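# Flip the grey finned box onto its fins, feet up

## Task

Invert the grey box with fins in its current spot so it ends up resting flat on the fins, with its feet pointing upward.

## Robot and tools

Robot: two arms, left_arm and right_arm, each with a parallel two-finger gripper. The fingers point along the gripper's +z axis and close along its y axis. end_effector_position is the point between the finger pads, roughly 1 cm short of the tips.

Frames: the scene frame has its origin at table-top height, midway between the nominal bases, +z up, +x out over the table, and left_arm on the +y side (image sides do not follow these names). Calibrated bases in the scene frame: left_arm at (+0.026, +0.257, +0.013) m, quat_wxyz (+1.000, 0, 0, -0.019); right_arm at (+0.001, -0.338, +0.037) m, quat_wxyz (+1.000, 0, 0, +0.016). Both have up = +z. Each arm reports its hand pose, velocities and targets, and its wrist camera pose, in its own base frame. Fixed cameras and the table use the scene frame. Printed poses can be off by a few centimetres, more so at long reach.

Row layout (shared by execute_actions and move): one list of 14 numbers covering both arms, even when only one arm moves: dx, dy, dz, rx, ry, rz, opening for left_arm, then the same seven for right_arm. The first six of each arm are an offset, not a pose. They count from that arm's Hand target at the start of the action or move, along that arm's own base axes, and the rotation turns about the Hand target's position. Scale: 1.0 = 0.6 m or 180 degrees. rx, ry, rz together form a single rotation vector. If dx, dy, dz has a length above 1.0 it may be shortened along its line. Opening is absolute: +1 is fully open (0.094 m), -1 is closed. Sending six zeros re-commands an arm's current Hand target. A 0 in the opening slot commands half open, so resend the present opening for any gripper you want left as it is.

execute_actions(actions, cameras): actions is a list of actions. Each action is up to 15 rows of 14 numbers in [-1, 1], and each row lasts one 1/30 s step. If there are fewer than 15 rows, the last row is held for the remaining steps. Every row counts from the start pose of its action, not from the previous row. Repeating an offset in a later action moves the arm further. An empty list returns the state and images only.

move(target, speed, blend, opening_speed, blocking, cameras): moves each gripper in a straight line toward target. target is one 14-number row or a list of up to 15 rows. Every row is an offset from the same starting Hand targets. speed is in m/s, 0.002 to 4.3, default 0.25, with turning capped at twice that in rad/s. It can be one value or one per target. blend is in metres and rounds corners in a list. opening_speed is on the -1..+1 scale per second, at least 0.2. blocking=false returns after about 0.5 s while the move continues. All paths finish together and are cut off after 10 s. Moves do not avoid obstacles or the other arm. Fast moves lag and stray and hit harder, and a target placed beyond a contact presses harder. Route around an arm's own base instead of close past it, or the shoulder posture can flip. The result adds a move: line. done means at rest within 10 mm and 2 degrees. Other endings include off_target, moving, held and fault. limits=paced means the pose was clipped; limits=held means a check withheld steps.

wait(seconds 0 to 10) lets time run while the arms hold. stop brakes a running move. zoom_image(camera, region [x0,y0,x1,y1], at most 504x504 px) enlarges part of the latest image. Cameras: cam_head_left, cam_head_right, cam_high, cam_low, cam_left_wrist, cam_right_wrist, each 672x504. read_manual returns licence texts. finished_scene(scene) ends the scene for good. The box must stay flipped with the robot let go.

Results: end_effector_position (m) and end_effector_quat_wxyz, Hand target (the base for the next offsets, after each step's orientation clip to within 40 degrees of the measured one), Tool commands, grip_measured (same scale as opening; reads up to about 2.7 mm wide when empty and a few mm narrower than a part being squeezed), grip_effort_nm (motor effort; negative means closing; not a pad force), Joint positions, Joint velocities ("within noise" means the arm is still), and Joint torques (offsets, and wraps at ±28 N m on numbers 3 and 4). A gripper often stops a centimetre or more short of its target from friction alone. To close that gap, send the missing distance as an offset.

Avoid: anything falling off the table or being left off it, releasing parts while they move, slams, hard hits and strong pushes, and any press between the two arms, including one gripper closing on the other's fingers. Any of these can fail the scene. An arm blocked by an object keeps pushing until you command it back past the contact. Holding a load, staying stretched out or pushing against something heats the motors. A MOTOR HOT line appears at 85 °C, and at 100 °C that arm goes limp for 30 to 60 s. Loose objects may occasionally be nudged. Time spent thinking also passes in the simulation.

Each tool is called after "Emit:" by a JSON object that holds its "name" and its "arguments".

## Session

Emit:
{"name": "execute_actions", "arguments": {"actions": []}}

Scene clock: 0.00 s.
left_arm: end_effector_position=(+0.7469, +0.0627, +0.1858) grip_measured=+1.000 grip_effort_nm=n/a end_effector_quat_wxyz=(+0.600, +0.118, +0.783, +0.112) | right_arm: end_effector_position=(+0.2461, -0.0955, +0.3388) grip_measured=+1.000 grip_effort_nm=n/a end_effector_quat_wxyz=(+0.392, +0.340, +0.834, -0.188)
Joint positions: left_arm=[0.099 1.879 1.257 0.363 0.062 0.35 0.094] | right_arm=[0.029 0.581 0.868 -1.173 0.637 0.571 0.094]
Joint velocities: within noise
Joint torques (N m): no reading
Heat: left arm: hottest elbow 40 °C; right arm: hottest elbow 31 °C.
Hand target: left_arm +0.7532, +0.0634, +0.1927; +0.607, +0.117, +0.778, +0.114 | right_arm +0.2481, -0.0955, +0.3525; +0.404, +0.343, +0.828, -0.182
Tool commands: left_gripper/opening=+1.0 right_gripper/opening=+1.0

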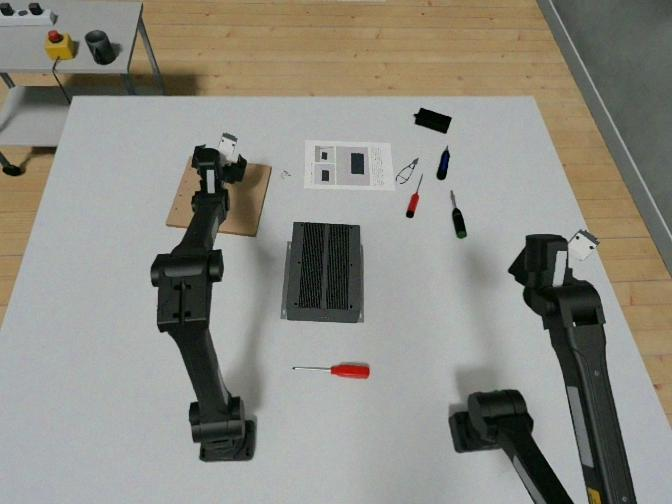

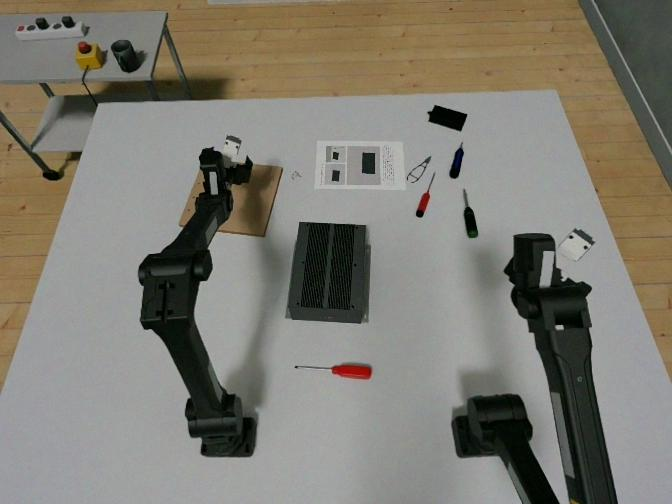

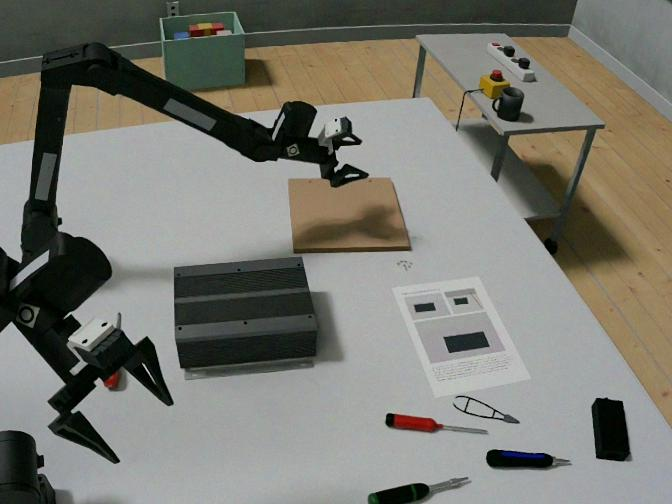

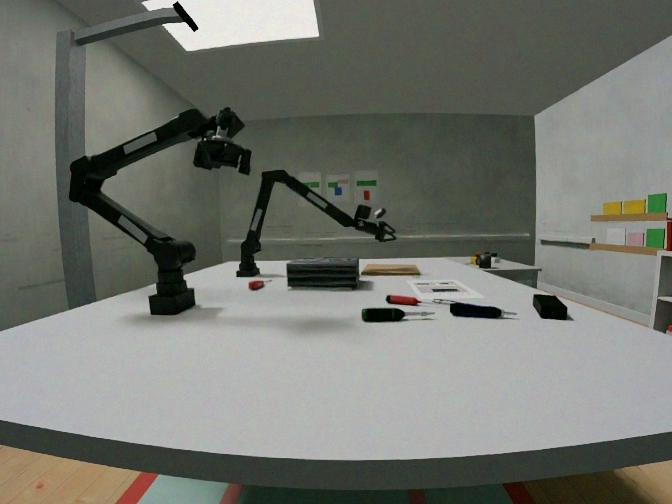

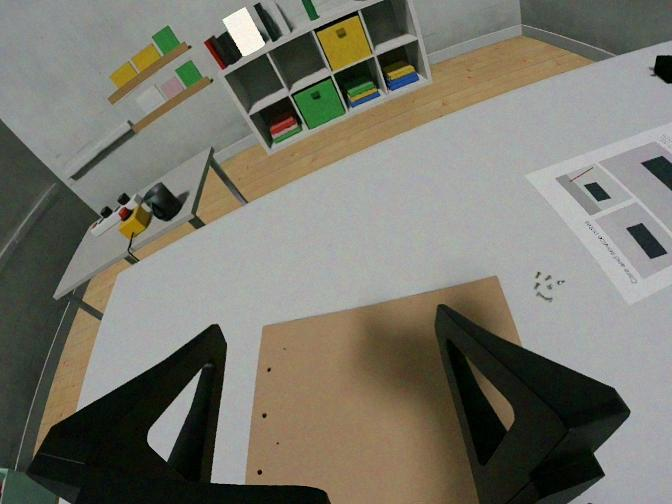

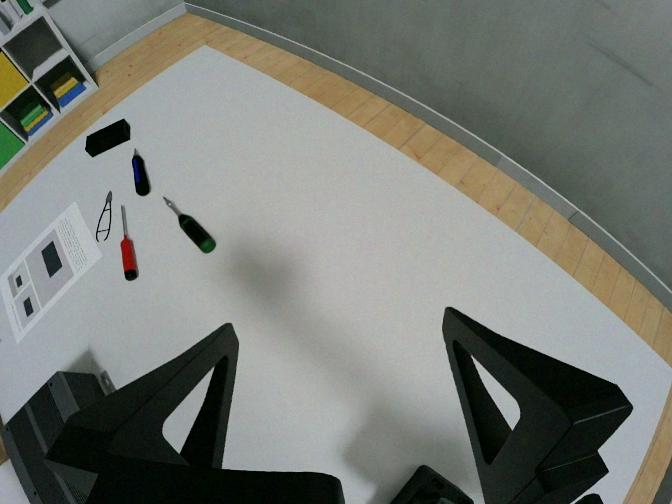

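Emit:
{"name": "move", "arguments": {"target": [-0.572,-0.155,-0.12,-0.312,0.432,-0.109,1,0,0,0,0,0,0,1], "speed": 0.35, "cameras": ["cam_left_wrist","cam_low","cam_head_left"]}}

Scene clock: 79.13 s.
left_arm: end_effector_position=(+0.4113, -0.0330, +0.1276) grip_measured=+1.000 grip_effort_nm=0.022 end_effector_quat_wxyz=(+0.009, +0.005, +0.907, -0.420) | right_arm: end_effector_position=(+0.2461, -0.0955, +0.3388) grip_measured=+1.000 grip_effort_nm=-0.017 end_effector_quat_wxyz=(+0.392, +0.340, +0.834, -0.188)
Joint positions: left_arm=[0.236 1.626 1.092 -1.289 0.839 0.36 0.094] | right_arm=[0.029 0.581 0.868 -1.173 0.637 0.571 0.094]
Joint velocities: within noise
Joint torques (N m): left_arm=[0.03 -9.7 7.35 -0.18 0.67 0.01] | right_arm=[-0.44 1.38 10.21 1.65 0.36 -0.04]
Heat: left arm: hottest elbow 49 °C; right arm: hottest elbow 39 °C.
Hand target: left_arm +0.4100, -0.0296, +0.1205; +0.000, +0.000, +0.906, -0.424 | right_arm +0.2481, -0.0955, +0.3525; +0.404, +0.343, +0.828, -0.182
Off the commanded pose: left_arm 0.008 m, 1 deg | right_arm 0.014 m, 2 deg.
move: off_target (right_arm)
Images, in order (width x height): cam_head_left 672x504, cam_low 672x504, cam_left_wrist 672x504.

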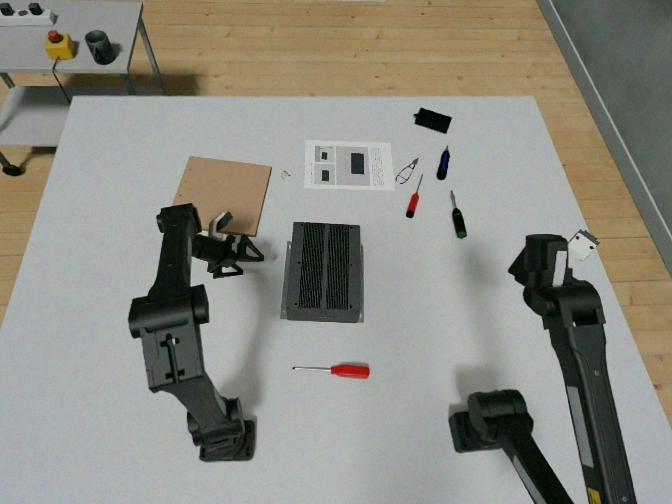

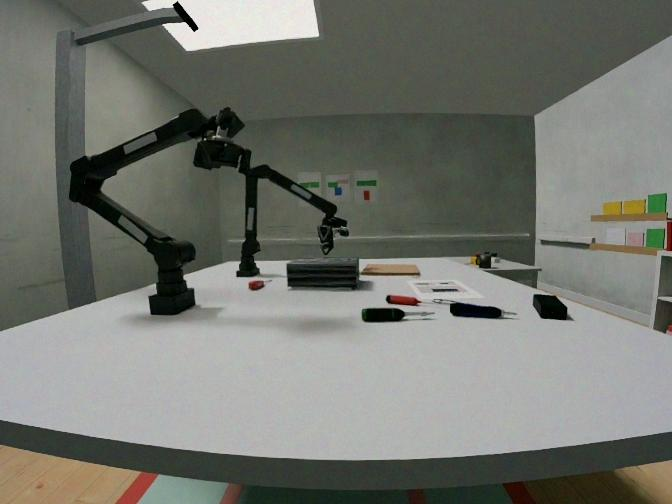

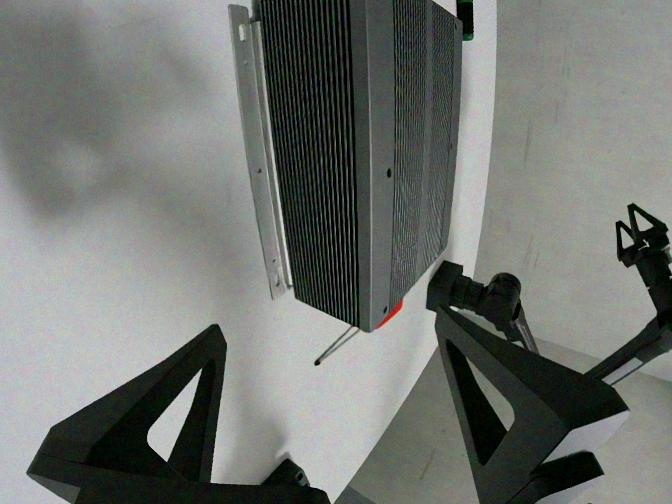

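Emit:
{"name": "zoom_image", "arguments": {"camera": "cam_left_wrist", "region": [210, 0, 410, 320]}}

Scaled by 1.575 from the camera's 672x504 image, which has a finer 960x720 frame.

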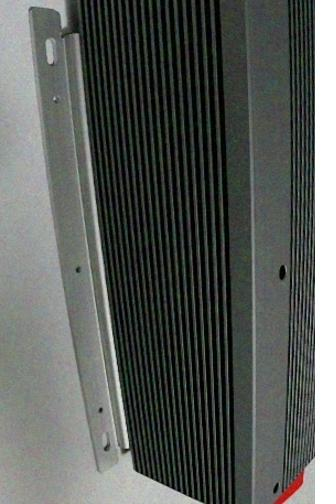

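Emit:
{"name": "move", "arguments": {"target": [0.083,0.03,0.03,0,-0.383,-0.3215,1,0.337,0.359,-0.3375,0.015,-0.013,0.726,1], "speed": 0.3}}

Scene clock: 187.80 s.
left_arm: end_effector_position=(+0.4481, -0.0192, +0.1383) grip_measured=+1.000 grip_effort_nm=0.017 end_effector_quat_wxyz=(+0.295, +0.640, +0.641, -0.304) | right_arm: end_effector_position=(+0.4372, +0.1150, +0.1403) grip_measured=+1.000 grip_effort_nm=-0.017 end_effector_quat_wxyz=(+0.334, -0.587, +0.665, +0.319)
Joint positions: left_arm=[0.247 1.722 1.245 -1.392 0.836 1.949 0.094] | right_arm=[-0.058 1.585 1.047 -0.995 -0.96 -1.486 0.094]
Joint velocities: within noise
Joint torques (N m): left_arm=[0.21 -10.93 10.41 -0.35 0.52 -0.07] | right_arm=[0.32 -10.05 9.81 0.27 -0.74 -0.14]
Heat: left arm: hottest elbow 45 °C; right arm: hottest elbow 42 °C.
Hand target: left_arm +0.4598, -0.0116, +0.1387; +0.298, +0.642, +0.640, -0.300 | right_arm +0.4502, +0.1201, +0.1499; +0.341, -0.599, +0.654, +0.313
Off the commanded pose: left_arm 0.014 m, 1 deg | right_arm 0.017 m, 2 deg.
move: off_target (left_arm, right_arm)

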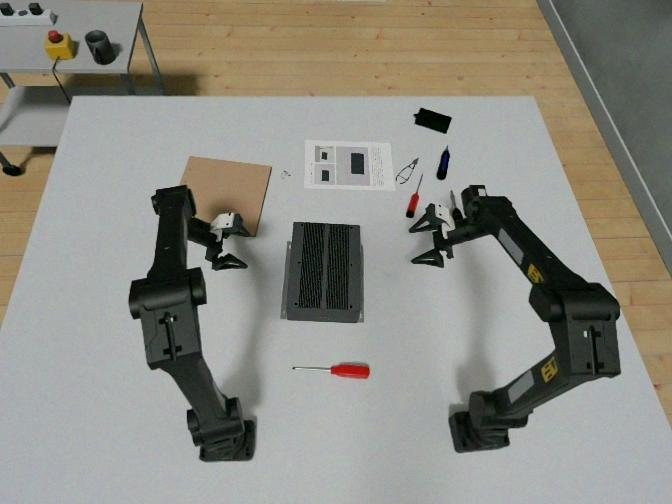

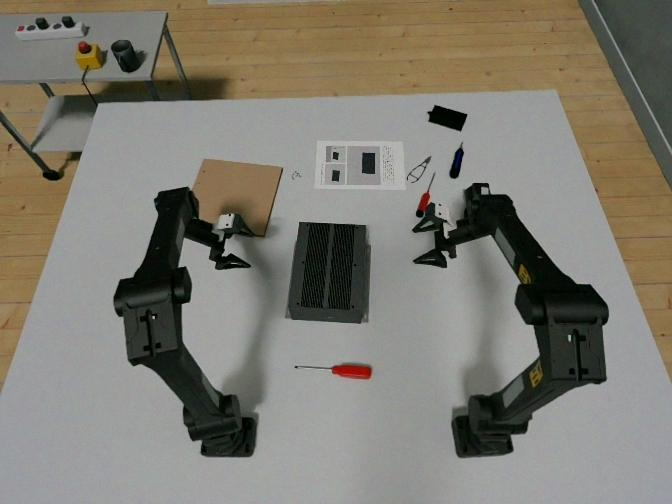

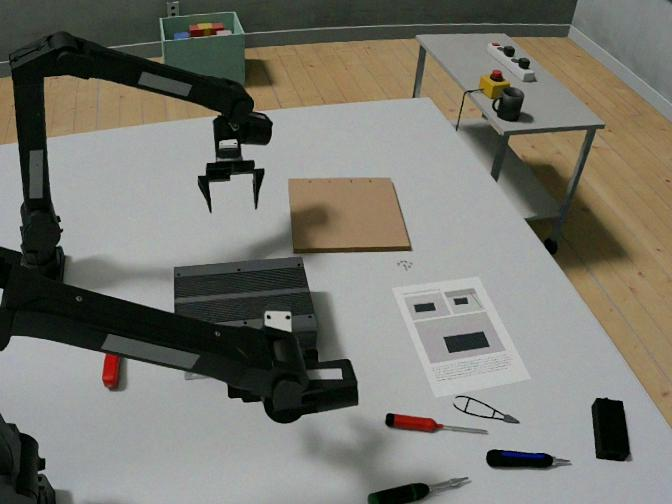

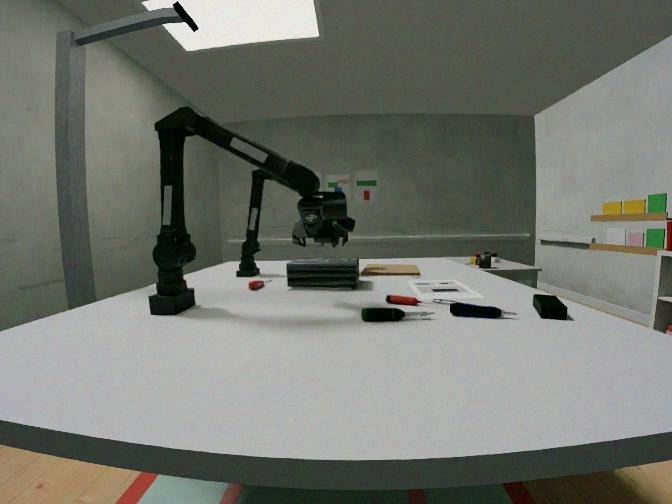

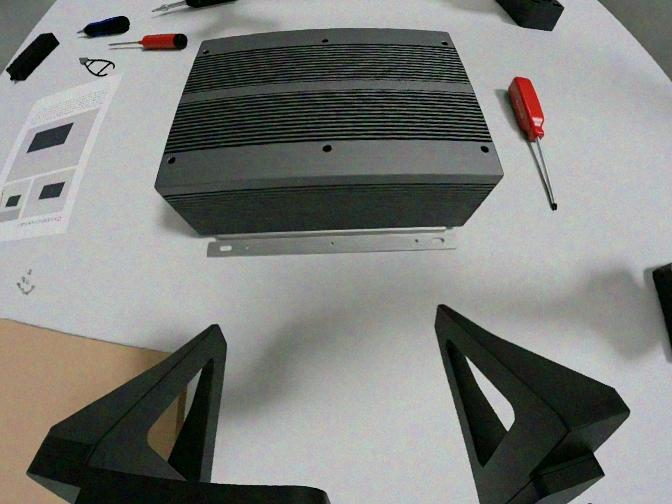

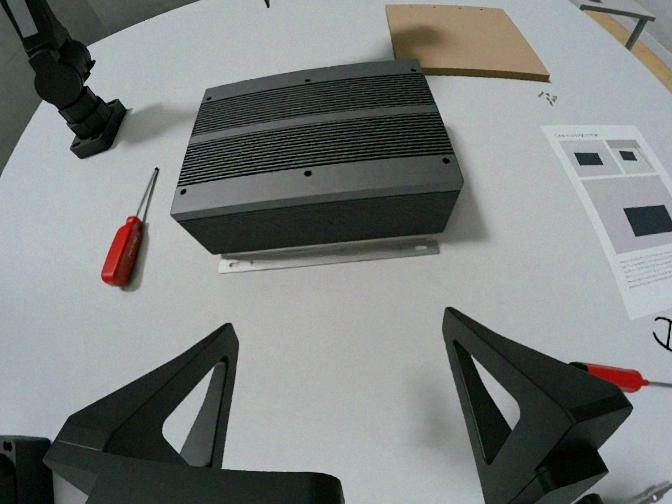

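Emit:
{"name": "move", "arguments": {"target": [0,0.15,0.05,0,0,0,1,-0.037,0.075,-0.25,0.0553,-0.005,0,1], "speed": 0.2, "cameras": ["cam_right_wrist","cam_low"]}}

Scene clock: 293.30 s.
left_arm: end_effector_position=(+0.4500, +0.0712, +0.1682) grip_measured=+1.000 grip_effort_nm=0.017 end_effector_quat_wxyz=(+0.289, +0.623, +0.668, -0.287) | right_arm: end_effector_position=(+0.4300, +0.1591, +0.0006) grip_measured=+1.000 grip_effort_nm=-0.017 end_effector_quat_wxyz=(+0.398, -0.567, +0.624, +0.360)
Joint positions: left_arm=[0.421 1.761 1.391 -1.596 0.761 2.081 0.094] | right_arm=[0.011 1.873 0.85 -0.32 -1.121 -1.321 0.094]
Joint velocities: within noise
Joint torques (N m): left_arm=[-0.5 -11.81 10.67 -0.65 0.42 -0.06] | right_arm=[0.79 -12.22 4.04 1.28 -0.81 0.08]
Heat: left arm: hottest elbow 53 °C; right arm: hottest elbow 43 °C.
Hand target: left_arm +0.4599, +0.0783, +0.1687; +0.298, +0.642, +0.640, -0.300 | right_arm +0.4280, +0.1651, -0.0001; +0.397, -0.569, +0.622, +0.364
Off the commanded pose: left_arm 0.012 m, 4 deg | right_arm 0.006 m, 1 deg.
joint sent to its limit (left arm) — joint 6 (wrist roll), upper limit. The joint targets are off in orientation, not in position.
move: off_target (left_arm)
Images, in order (width x height): cam_low 672x504, cam_right_wrist 672x504.

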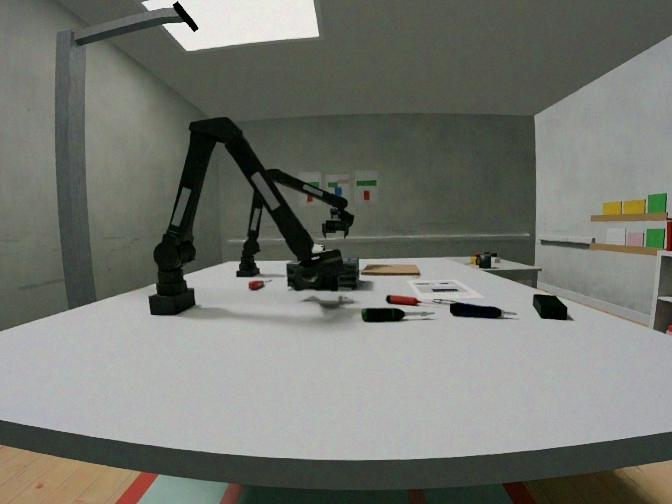

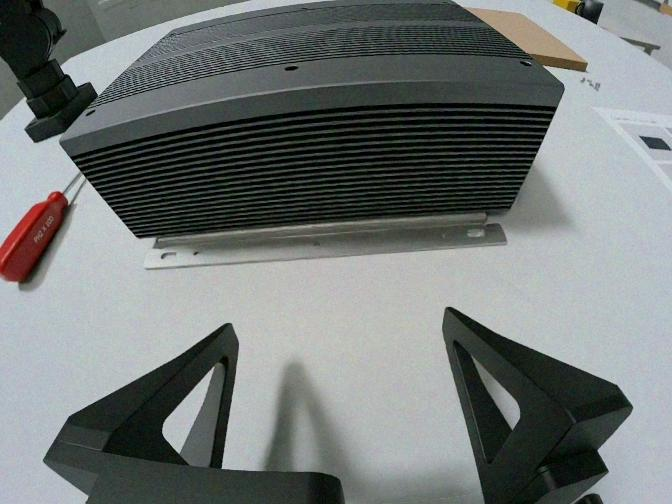

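Emit:
{"name": "move", "arguments": {"target": [[0,0.08,0,0,0,0,1,0,0.03,-0.036,0,0,0,1],[0,0.08,0,0,0,0,1,0.016,0.18,-0.036,0,0,0,1]], "speed": 0.08, "cameras": ["cam_right_wrist","cam_head_left"]}}

Scene clock: 304.23 s.
left_arm: end_effector_position=(+0.4508, +0.1177, +0.1691) grip_measured=+1.000 grip_effort_nm=0.017 end_effector_quat_wxyz=(+0.278, +0.605, +0.695, -0.272) | right_arm: end_effector_position=(+0.4403, +0.2359, -0.0224) grip_measured=+1.000 grip_effort_nm=-0.017 end_effector_quat_wxyz=(+0.402, -0.558, +0.636, +0.350)
Joint positions: left_arm=[0.5 1.792 1.45 -1.626 0.713 2.082 0.094] | right_arm=[0.195 1.943 0.814 0.154 -1.024 -0.905 0.094]
Joint velocities: within noise
Joint torques (N m): left_arm=[-0.26 -12.28 10.77 -0.66 0.42 -0.07] | right_arm=[5.6 -11.81 5.78 2.73 -0.28 0.49]
Heat: left arm: hottest elbow 52 °C; right arm: hottest elbow 41 °C.
Hand target: left_arm +0.4598, +0.1264, +0.1687; +0.298, +0.642, +0.640, -0.300 | right_arm +0.4375, +0.2732, -0.0218; +0.397, -0.569, +0.622, +0.364
Off the commanded pose: left_arm 0.012 m, 9 deg | right_arm 0.037 m, 3 deg.
joint sent to its limit (left arm) — joint 6 (wrist roll), upper limit. The joint targets are off in orientation, not in position.
move: off_target (left_arm, right_arm)
Images, in order (width x height): cam_head_left 672x504, cam_right_wrist 672x504.

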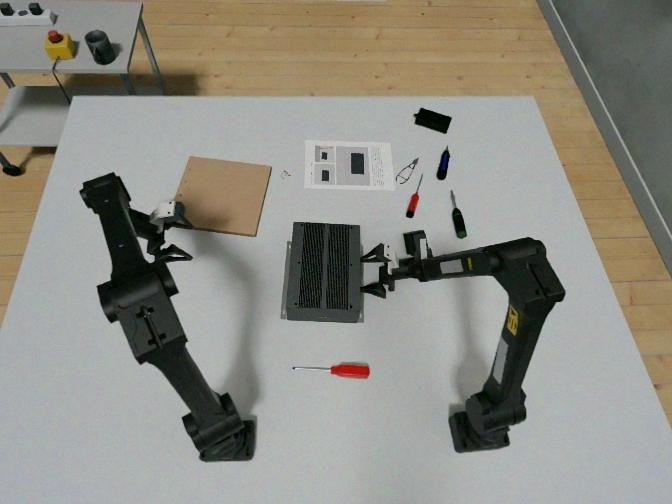

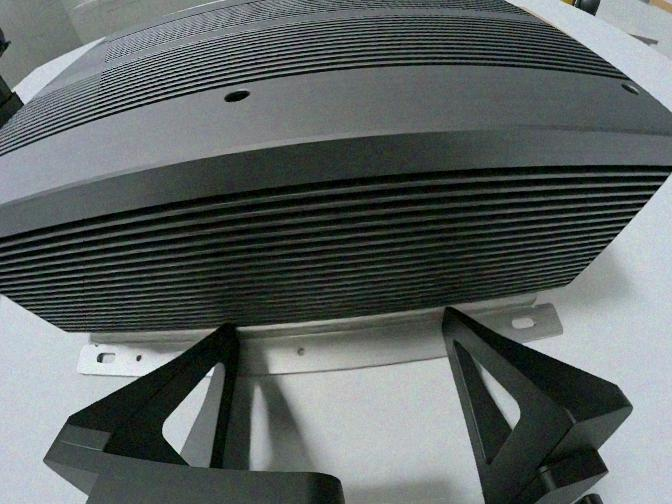

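Emit:
{"name": "move", "arguments": {"target": [0,0,0,0,0,0,1,0.015,0.15,0,0,0,0,1], "speed": 0.08, "cameras": ["cam_right_wrist","cam_head_left"]}}

Scene clock: 317.17 s.
left_arm: end_effector_position=(+0.4508, +0.1177, +0.1689) grip_measured=+1.000 grip_effort_nm=0.017 end_effector_quat_wxyz=(+0.278, +0.604, +0.695, -0.273) | right_arm: end_effector_position=(+0.4476, +0.3040, -0.0226) grip_measured=+1.000 grip_effort_nm=-0.007 end_effector_quat_wxyz=(+0.401, -0.550, +0.648, +0.342)
Joint positions: left_arm=[0.5 1.792 1.45 -1.627 0.713 2.082 0.094] | right_arm=[0.346 1.976 0.849 0.331 -0.9 -0.673 0.094]
Joint velocities: within noise
Joint torques (N m): left_arm=[-0.26 -12.22 10.78 -0.58 0.4 -0.07] | right_arm=[7.12 -10.4 9.05 2.54 -0.37 0.47]
Heat: left arm: hottest elbow 50 °C; right arm: hottest elbow 41 °C.
Hand target: left_arm +0.4598, +0.1264, +0.1686; +0.298, +0.642, +0.640, -0.300 | right_arm +0.4467, +0.3631, -0.0216; +0.397, -0.569, +0.622, +0.363
Off the commanded pose: left_arm 0.013 m, 9 deg | right_arm 0.059 m, 4 deg.
joint sent to its limit (left arm) — joint 6 (wrist roll), upper limit. The joint targets are off in orientation, not in position.
move: off_target (left_arm, right_arm)
Images, in order (width x height): cam_head_left 672x504, cam_right_wrist 672x504.

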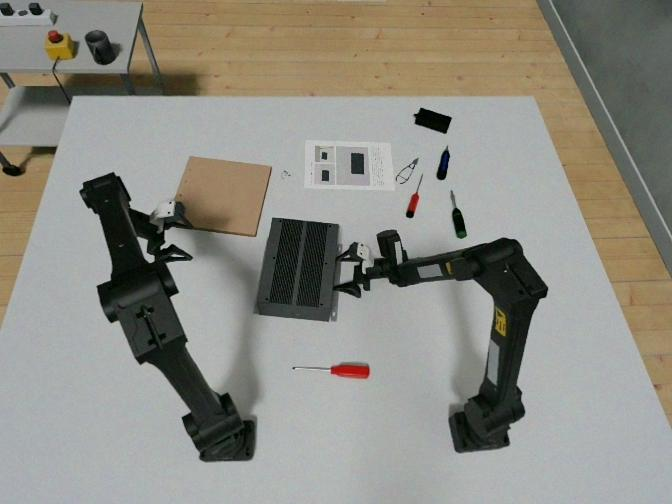

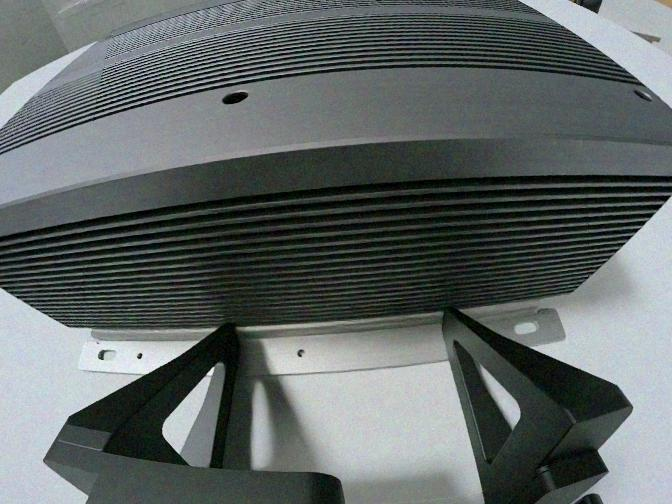

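Emit:
{"name": "move", "arguments": {"target": [-0.008,-0.272,-0.175,0,0,0,1,0,0,0,0,0,0,1], "speed": 0.15, "cameras": ["cam_left_wrist","cam_head_left"]}}

Scene clock: 338.87 s.
left_arm: end_effector_position=(+0.4559, -0.0346, +0.0750) grip_measured=+1.000 grip_effort_nm=0.017 end_effector_quat_wxyz=(+0.304, +0.648, +0.635, -0.290) | right_arm: end_effector_position=(+0.4476, +0.3040, -0.0226) grip_measured=+1.000 grip_effort_nm=-0.007 end_effector_quat_wxyz=(+0.401, -0.550, +0.648, +0.342)
Joint positions: left_arm=[0.21 1.797 1.164 -1.164 0.845 1.904 0.094] | right_arm=[0.346 1.976 0.849 0.331 -0.9 -0.673 0.094]
Joint velocities: within noise
Joint torques (N m): left_arm=[-1.03 -11.4 6.56 0.49 0.72 -0.34] | right_arm=[7 -10.29 9.17 2.63 -0.34 0.53]
Heat: left arm: hottest elbow 49 °C; right arm: hottest elbow 41 °C.
Hand target: left_arm +0.4550, -0.0368, +0.0636; +0.298, +0.642, +0.640, -0.300 | right_arm +0.4467, +0.3631, -0.0216; +0.397, -0.569, +0.622, +0.363
Off the commanded pose: left_arm 0.012 m, 2 deg | right_arm 0.059 m, 4 deg.
move: off_target (left_arm, right_arm)
Images, in order (width x height): cam_head_left 672x504, cam_left_wrist 672x504.

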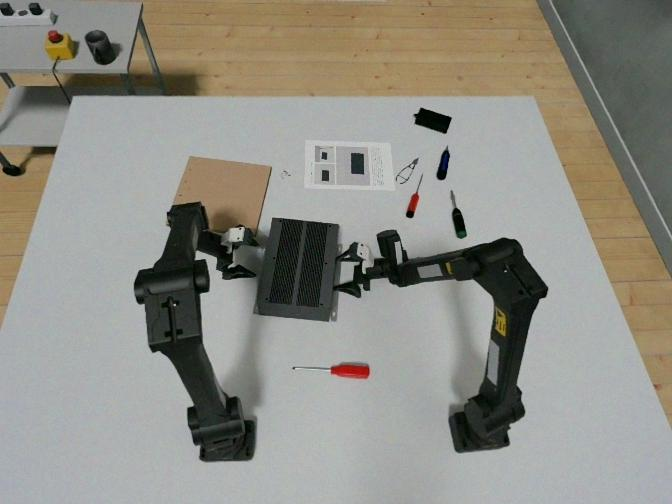

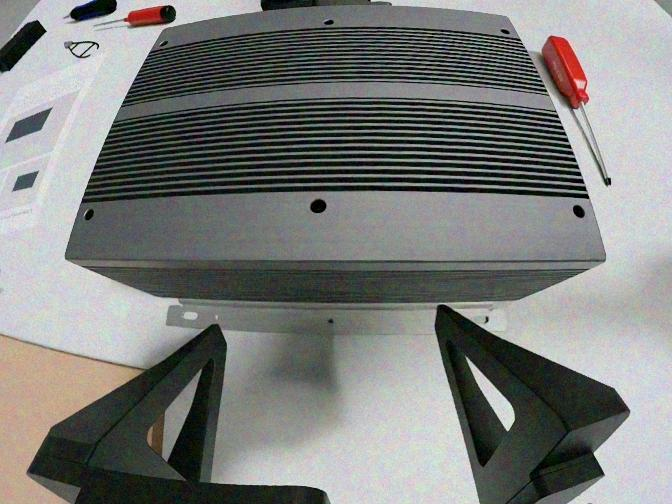

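Emit:
{"name": "move", "arguments": {"target": [[0,0,-0.035,0,0,0,1,0,0,0,0,0,0,1],[0,-0.035,-0.035,0,0,0,1,0,0,0,0,0,0,1],[0,-0.12,0.0,0,0,0,1,0,0,0,0,0,0,1]], "speed": 0.08, "cameras": ["cam_left_wrist","cam_low","cam_right_wrist"]}}

Scene clock: 348.37 s.
left_arm: end_effector_position=(+0.4605, -0.0513, +0.0503) grip_measured=+1.000 grip_effort_nm=0.017 end_effector_quat_wxyz=(+0.298, +0.642, +0.656, -0.265) | right_arm: end_effector_position=(+0.4476, +0.3040, -0.0226) grip_measured=+1.000 grip_effort_nm=-0.007 end_effector_quat_wxyz=(+0.401, -0.550, +0.648, +0.342)
Joint positions: left_arm=[0.163 1.792 1.1 -0.979 0.815 1.756 0.094] | right_arm=[0.346 1.976 0.849 0.331 -0.9 -0.673 0.094]
Joint velocities: within noise
Joint torques (N m): left_arm=[-9.76 -14.62 6.08 0.46 2.83 -0.95] | right_arm=[7.36 -10.75 9.11 2.61 -0.34 0.51]
Heat: left arm: hottest elbow 48 °C; right arm: hottest elbow 41 °C.
Hand target: left_arm +0.4551, -0.1089, +0.0637; +0.298, +0.642, +0.640, -0.300 | right_arm +0.4467, +0.3631, -0.0216; +0.397, -0.569, +0.622, +0.363
Off the commanded pose: left_arm 0.059 m, 4 deg | right_arm 0.059 m, 4 deg.
move: off_target (left_arm, right_arm)
Images, in order (width x height): cam_low 672x504, cam_left_wrist 672x504, cam_right_wrist 672x504.

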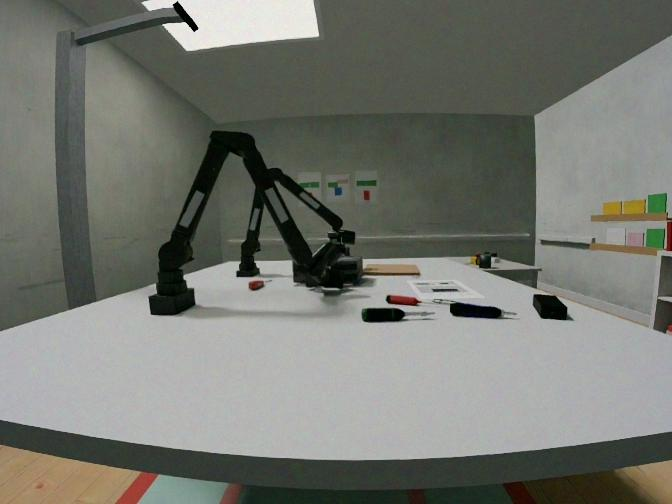

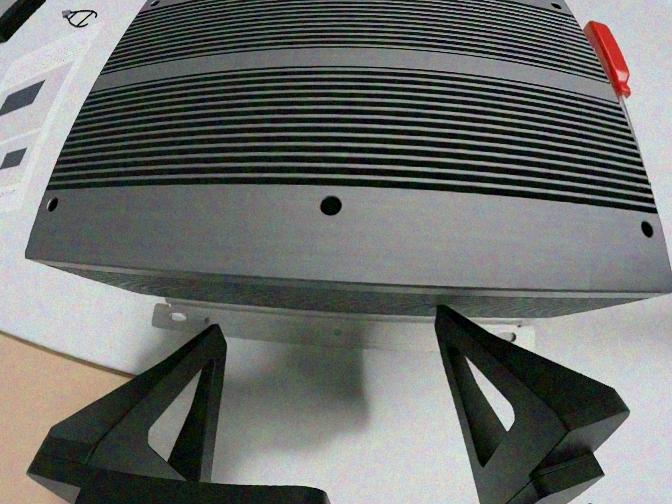

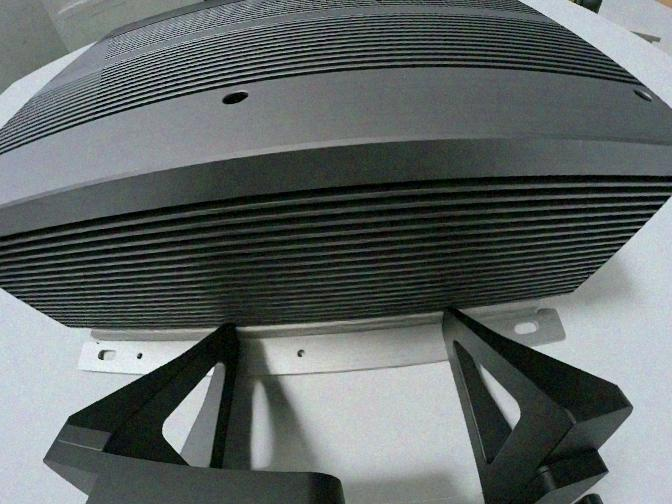

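Emit:
{"name": "move", "arguments": {"target": [0,-0.1,0.08,0,0,0,1,0,0,0,0,0,0,1], "speed": 0.08, "cameras": ["cam_left_wrist","cam_low"]}}

Scene clock: 354.67 s.
left_arm: end_effector_position=(+0.4618, -0.0602, +0.0739) grip_measured=+1.000 grip_effort_nm=0.017 end_effector_quat_wxyz=(+0.283, +0.649, +0.667, -0.235) | right_arm: end_effector_position=(+0.4474, +0.3040, -0.0223) grip_measured=+1.000 grip_effort_nm=-0.002 end_effector_quat_wxyz=(+0.401, -0.550, +0.647, +0.343)
Joint positions: left_arm=[0.126 1.716 1.095 -0.97 0.752 1.678 0.094] | right_arm=[0.346 1.976 0.849 0.331 -0.903 -0.674 0.094]
Joint velocities: within noise
Joint torques (N m): left_arm=[-16.21 -15.85 7.83 -0.13 5.28 -1.75] | right_arm=[7.12 -10.64 9.21 2.56 -0.27 0.51]
Heat: left arm: hottest elbow 48 °C; right arm: hottest elbow 41 °C.
Hand target: left_arm +0.4550, -0.1689, +0.1115; +0.298, +0.642, +0.640, -0.300 | right_arm +0.4467, +0.3631, -0.0216; +0.397, -0.569, +0.622, +0.363
Off the commanded pose: left_arm 0.115 m, 8 deg | right_arm 0.059 m, 4 deg.
move: off_target (left_arm, right_arm)
Images, in order (width x height): cam_low 672x504, cam_left_wrist 672x504.

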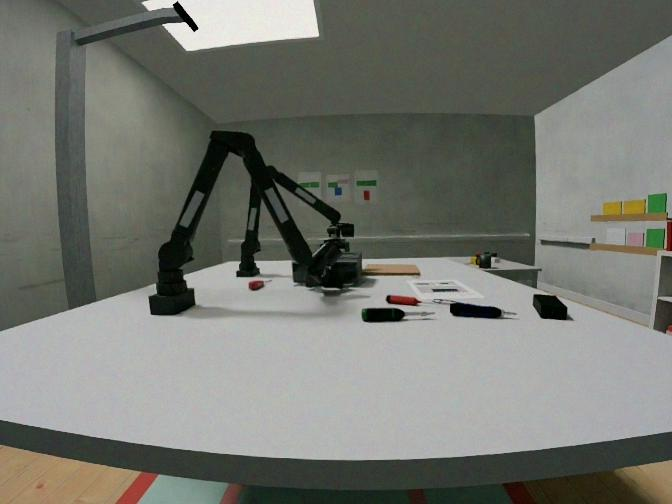

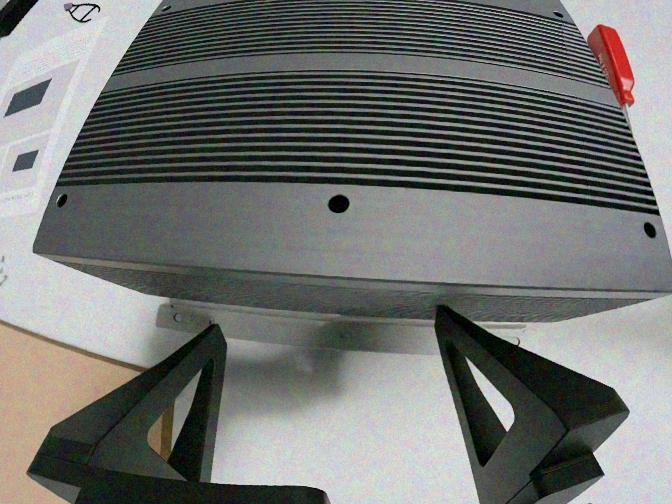

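Emit:
{"name": "move", "arguments": {"target": [[0,-0.035,0.012,0.028,0,0,1,0,0,0.007,0,0,0,1],[0,-0.055,0.03,0.0556,0,0,1,0,0,0.014,0,0,0,1]], "speed": 0.06, "cameras": ["cam_left_wrist","cam_low"]}}

Scene clock: 375.07 s.
left_arm: end_effector_position=(+0.4607, -0.0794, +0.1122) grip_measured=+1.000 grip_effort_nm=0.022 end_effector_quat_wxyz=(+0.225, +0.663, +0.694, -0.168) | right_arm: end_effector_position=(+0.4478, +0.3018, -0.0209) grip_measured=+1.000 grip_effort_nm=-0.017 end_effector_quat_wxyz=(+0.401, -0.550, +0.646, +0.344)
Joint positions: left_arm=[0.028 1.599 1.119 -1.003 0.564 1.528 0.094] | right_arm=[0.34 1.973 0.849 0.323 -0.91 -0.679 0.094]
Joint velocities: within noise
Joint torques (N m): left_arm=[-17.61 -11.34 9.89 0.57 5.29 -1.75] | right_arm=[8.23 -11.93 8.84 2.19 0.01 0.56]
Heat: left arm: hottest wrist yaw 72 °C; right arm: hottest elbow 42 °C.
Hand target: left_arm +0.4550, -0.2018, +0.1296; +0.241, +0.665, +0.664, -0.243 | right_arm +0.4466, +0.3631, -0.0134; +0.397, -0.569, +0.622, +0.363
Off the commanded pose: left_arm 0.124 m, 9 deg | right_arm 0.062 m, 4 deg.
move: off_target (left_arm, right_arm)
Images, in order (width x height): cam_low 672x504, cam_left_wrist 672x504.

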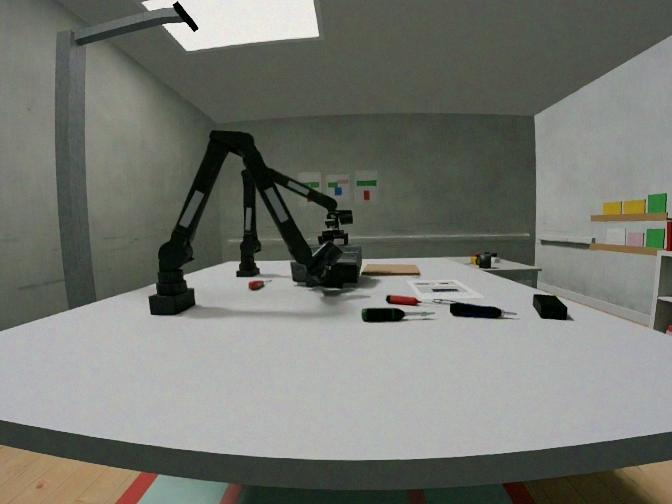

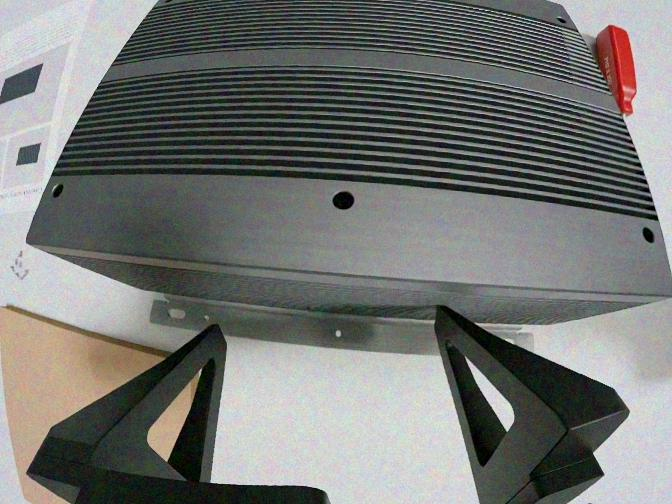

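Emit:
{"name": "move", "arguments": {"target": [[0,-0.025,0.045,0.07,0,0,1,0,0,0.005,0,0,0,1],[0,-0.055,0.1,0.139,0,0,1,0,0,0.01,0,0,0,1]], "speed": 0.08, "cameras": ["cam_left_wrist","cam_low"]}}

Scene clock: 388.47 s.
left_arm: end_effector_position=(+0.4624, -0.1666, +0.2033) grip_measured=+1.000 grip_effort_nm=0.022 end_effector_quat_wxyz=(+0.092, +0.697, +0.710, -0.051) | right_arm: end_effector_position=(+0.4493, +0.2970, -0.0195) grip_measured=+1.000 grip_effort_nm=-0.007 end_effector_quat_wxyz=(+0.402, -0.550, +0.648, +0.341)
Joint positions: left_arm=[-0.283 1.562 1.391 -1.285 0.177 1.259 0.094] | right_arm=[0.331 1.965 0.848 0.308 -0.908 -0.691 0.094]
Joint velocities: within noise
Joint torques (N m): left_arm=[-10.05 -8.06 10.92 1.07 2.81 -1.11] | right_arm=[8.88 -12.16 9.01 2.07 -0.13 0.67]
Heat: left arm: hottest wrist yaw 82 °C; right arm: hottest elbow 42 °C.
Hand target: left_arm +0.4550, -0.2349, +0.1896; +0.091, +0.702, +0.701, -0.093 | right_arm +0.4466, +0.3631, -0.0072; +0.397, -0.569, +0.622, +0.363
Off the commanded pose: left_arm 0.070 m, 5 deg | right_arm 0.067 m, 5 deg.
move: off_target (left_arm, right_arm)
Images, in order (width x height): cam_low 672x504, cam_left_wrist 672x504.

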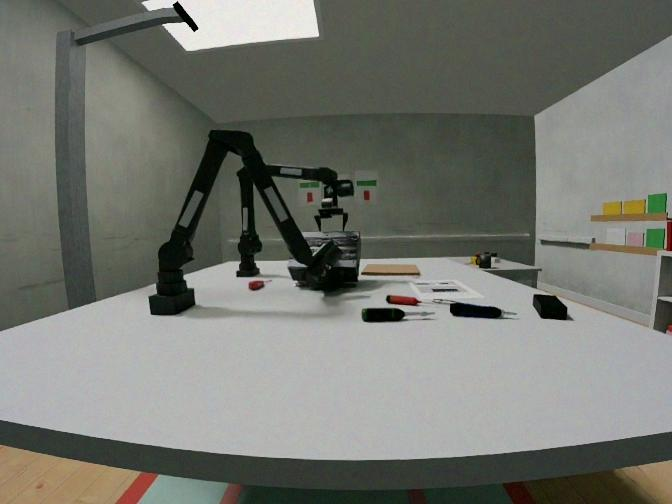

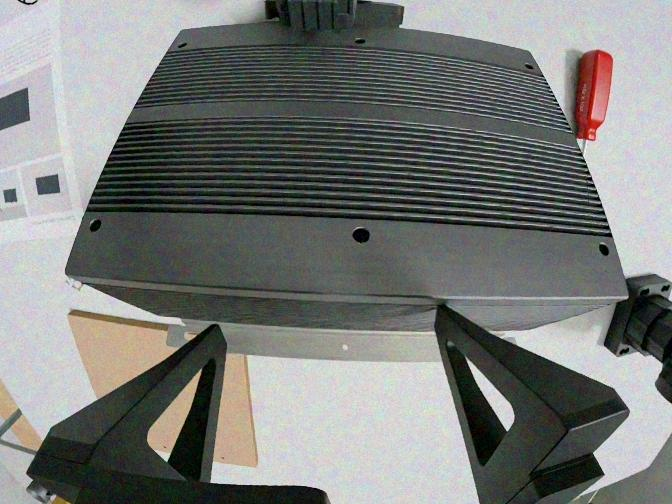

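Emit:
{"name": "move", "arguments": {"target": [[0,0.015,0,0,0,0,1,-0.025,-0.36,0.07,0,0,0,1],[0,0.015,0,0,0,0,1,-0.025,-0.24,0.317,0,0,0,1]], "speed": 0.2, "cameras": ["cam_right_wrist","cam_low"]}}

Scene clock: 429.47 s.
left_arm: end_effector_position=(+0.4416, -0.2234, +0.1870) grip_measured=+1.000 grip_effort_nm=0.017 end_effector_quat_wxyz=(+0.082, +0.708, +0.695, -0.096) | right_arm: end_effector_position=(+0.4220, +0.2119, +0.1689) grip_measured=+1.000 grip_effort_nm=-0.007 end_effector_quat_wxyz=(+0.391, -0.564, +0.628, +0.367)
Joint positions: left_arm=[-0.384 1.602 1.392 -1.285 0.242 1.195 0.094] | right_arm=[0.139 1.489 0.923 -0.562 -1.081 -1.054 0.094]
Joint velocities: within noise
Joint torques (N m): left_arm=[-0.21 -11.4 11.06 1.14 0.42 -0.33] | right_arm=[0.73 -10.29 9.76 0.81 -0.48 0.09]
Heat: left arm: hottest wrist yaw 61 °C; right arm: hottest elbow 45 °C.
Hand target: left_arm +0.4550, -0.2259, +0.1895; +0.091, +0.702, +0.701, -0.094 | right_arm +0.4316, +0.2191, +0.1829; +0.397, -0.569, +0.622, +0.363
Off the commanded pose: left_arm 0.014 m, 1 deg | right_arm 0.019 m, 1 deg.
move: off_target (left_arm, right_arm)
Images, in order (width x height): cam_low 672x504, cam_right_wrist 672x504.

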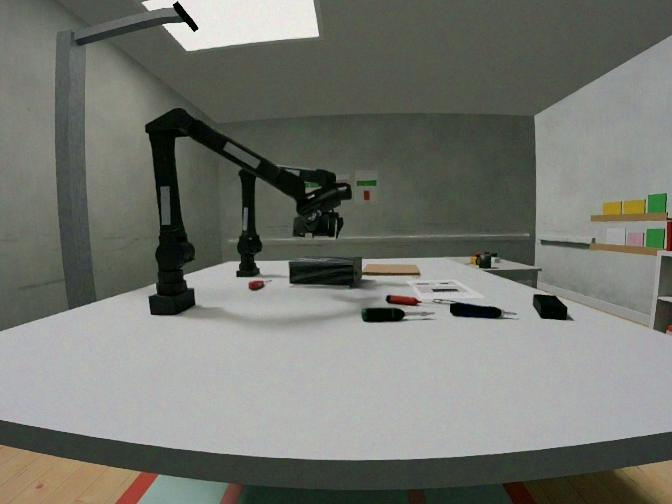

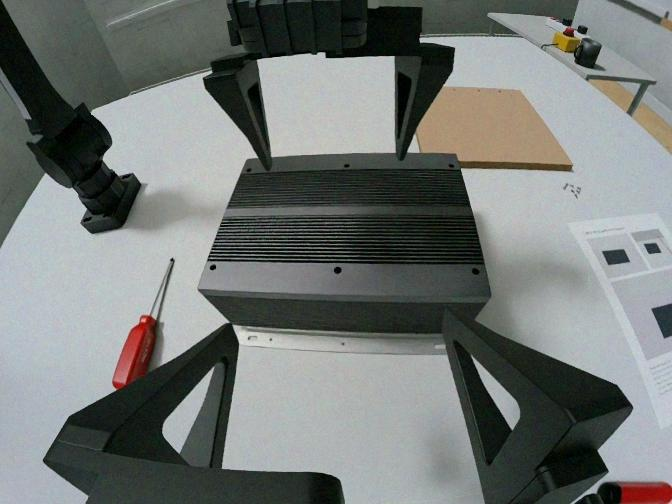

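Emit:
{"name": "move", "arguments": {"target": [0,0.2,0.06,-0.1,0,0,1,0,0,0,0,0,0,1], "speed": 0.2, "cameras": ["cam_left_wrist","cam_head_left","cam_high"]}}

Scene clock: 461.23 s.
left_arm: end_effector_position=(+0.4544, -0.1061, +0.2216) grip_measured=+1.000 grip_effort_nm=0.017 end_effector_quat_wxyz=(+0.197, +0.675, +0.682, -0.203) | right_arm: end_effector_position=(+0.4220, +0.2119, +0.1689) grip_measured=+1.000 grip_effort_nm=-0.012 end_effector_quat_wxyz=(+0.391, -0.563, +0.629, +0.367)
Joint positions: left_arm=[-0.027 1.543 1.356 -1.372 0.573 1.53 0.094] | right_arm=[0.139 1.489 0.923 -0.562 -1.081 -1.053 0.094]
Joint velocities: within noise
Joint torques (N m): left_arm=[-0.67 -11.81 9.43 0.2 0.62 -0.07] | right_arm=[0.32 -10.4 9.89 0.88 -0.48 0.05]
Heat: left arm: hottest elbow 54 °C; right arm: hottest elbow 42 °C.
Hand target: left_arm +0.4551, -0.1057, +0.2257; +0.200, +0.679, +0.677, -0.202 | right_arm +0.4316, +0.2191, +0.1829; +0.397, -0.569, +0.622, +0.364
Off the commanded pose: left_arm 0.004 m, 1 deg | right_arm 0.018 m, 1 deg.
move: off_target (right_arm)
Images, in order (width x height): cam_head_left 672x504, cam_high 672x504, cam_left_wrist 672x504.

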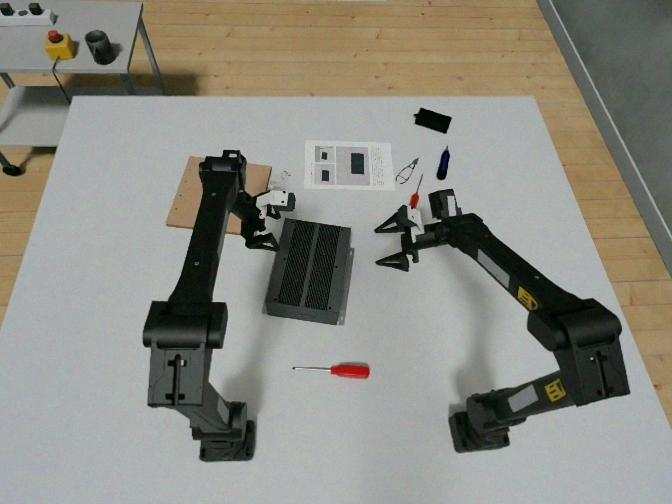

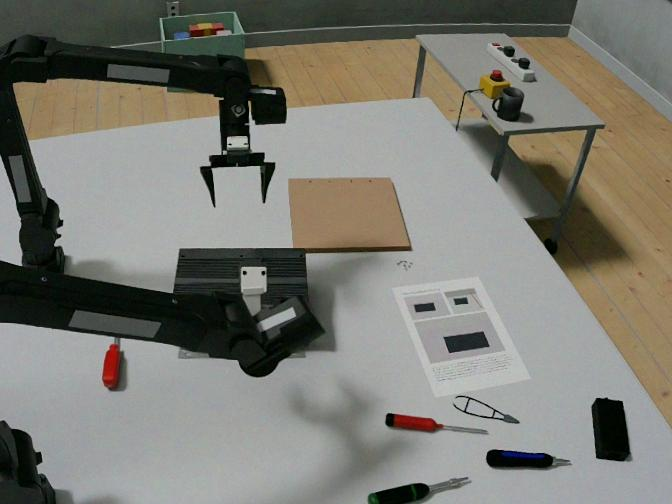

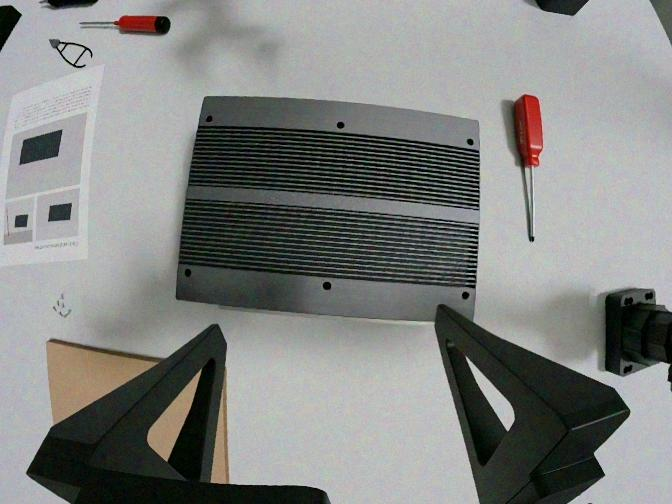

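Emit:
{"name": "move", "arguments": {"target": [[0,0.1,0,0,0,0,1,0,-0.065,-0.2,0,0,0,1],[0,0.1,0,0,0,0,1,0,-0.045,-0.35,0,0,0,1]], "speed": 0.15, "cameras": ["cam_right_wrist"]}}

Scene clock: 502.97 s.
left_arm: end_effector_position=(+0.4451, -0.0498, +0.2223) grip_measured=+1.000 grip_effort_nm=0.017 end_effector_quat_wxyz=(+0.197, +0.676, +0.680, -0.205) | right_arm: end_effector_position=(+0.4331, +0.1863, -0.0240) grip_measured=+1.000 grip_effort_nm=-0.002 end_effector_quat_wxyz=(+0.400, -0.567, +0.623, +0.361)
Joint positions: left_arm=[0.099 1.543 1.356 -1.459 0.573 1.687 0.094] | right_arm=[0.075 1.941 0.835 -0.111 -1.107 -1.182 0.094]
Joint velocities: within noise
Joint torques (N m): left_arm=[-0.32 -9.93 11.15 0.06 0.43 -0.07] | right_arm=[0.32 -12.04 4.11 1.42 -0.53 0.01]
Heat: left arm: hottest elbow 50 °C; right arm: hottest elbow 43 °C.
Hand target: left_arm +0.4551, -0.0458, +0.2257; +0.200, +0.679, +0.677, -0.202 | right_arm +0.4318, +0.1922, -0.0270; +0.397, -0.569, +0.622, +0.363
Off the commanded pose: left_arm 0.011 m, 1 deg | right_arm 0.007 m, 1 deg.
move: off_target (left_arm)
Images, in order (width x height): cam_right_wrist 672x504.

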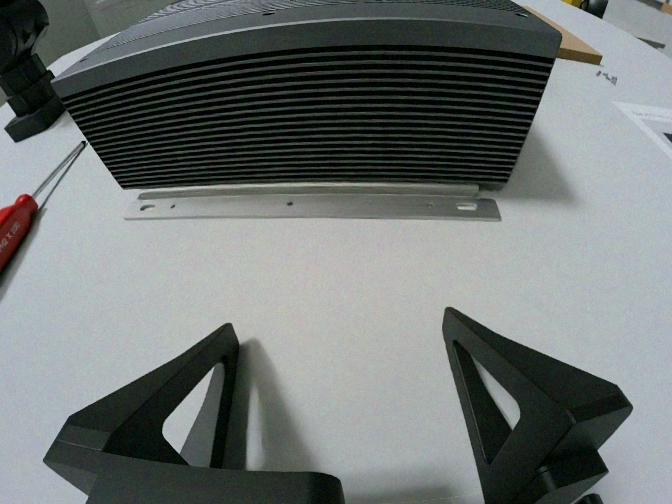

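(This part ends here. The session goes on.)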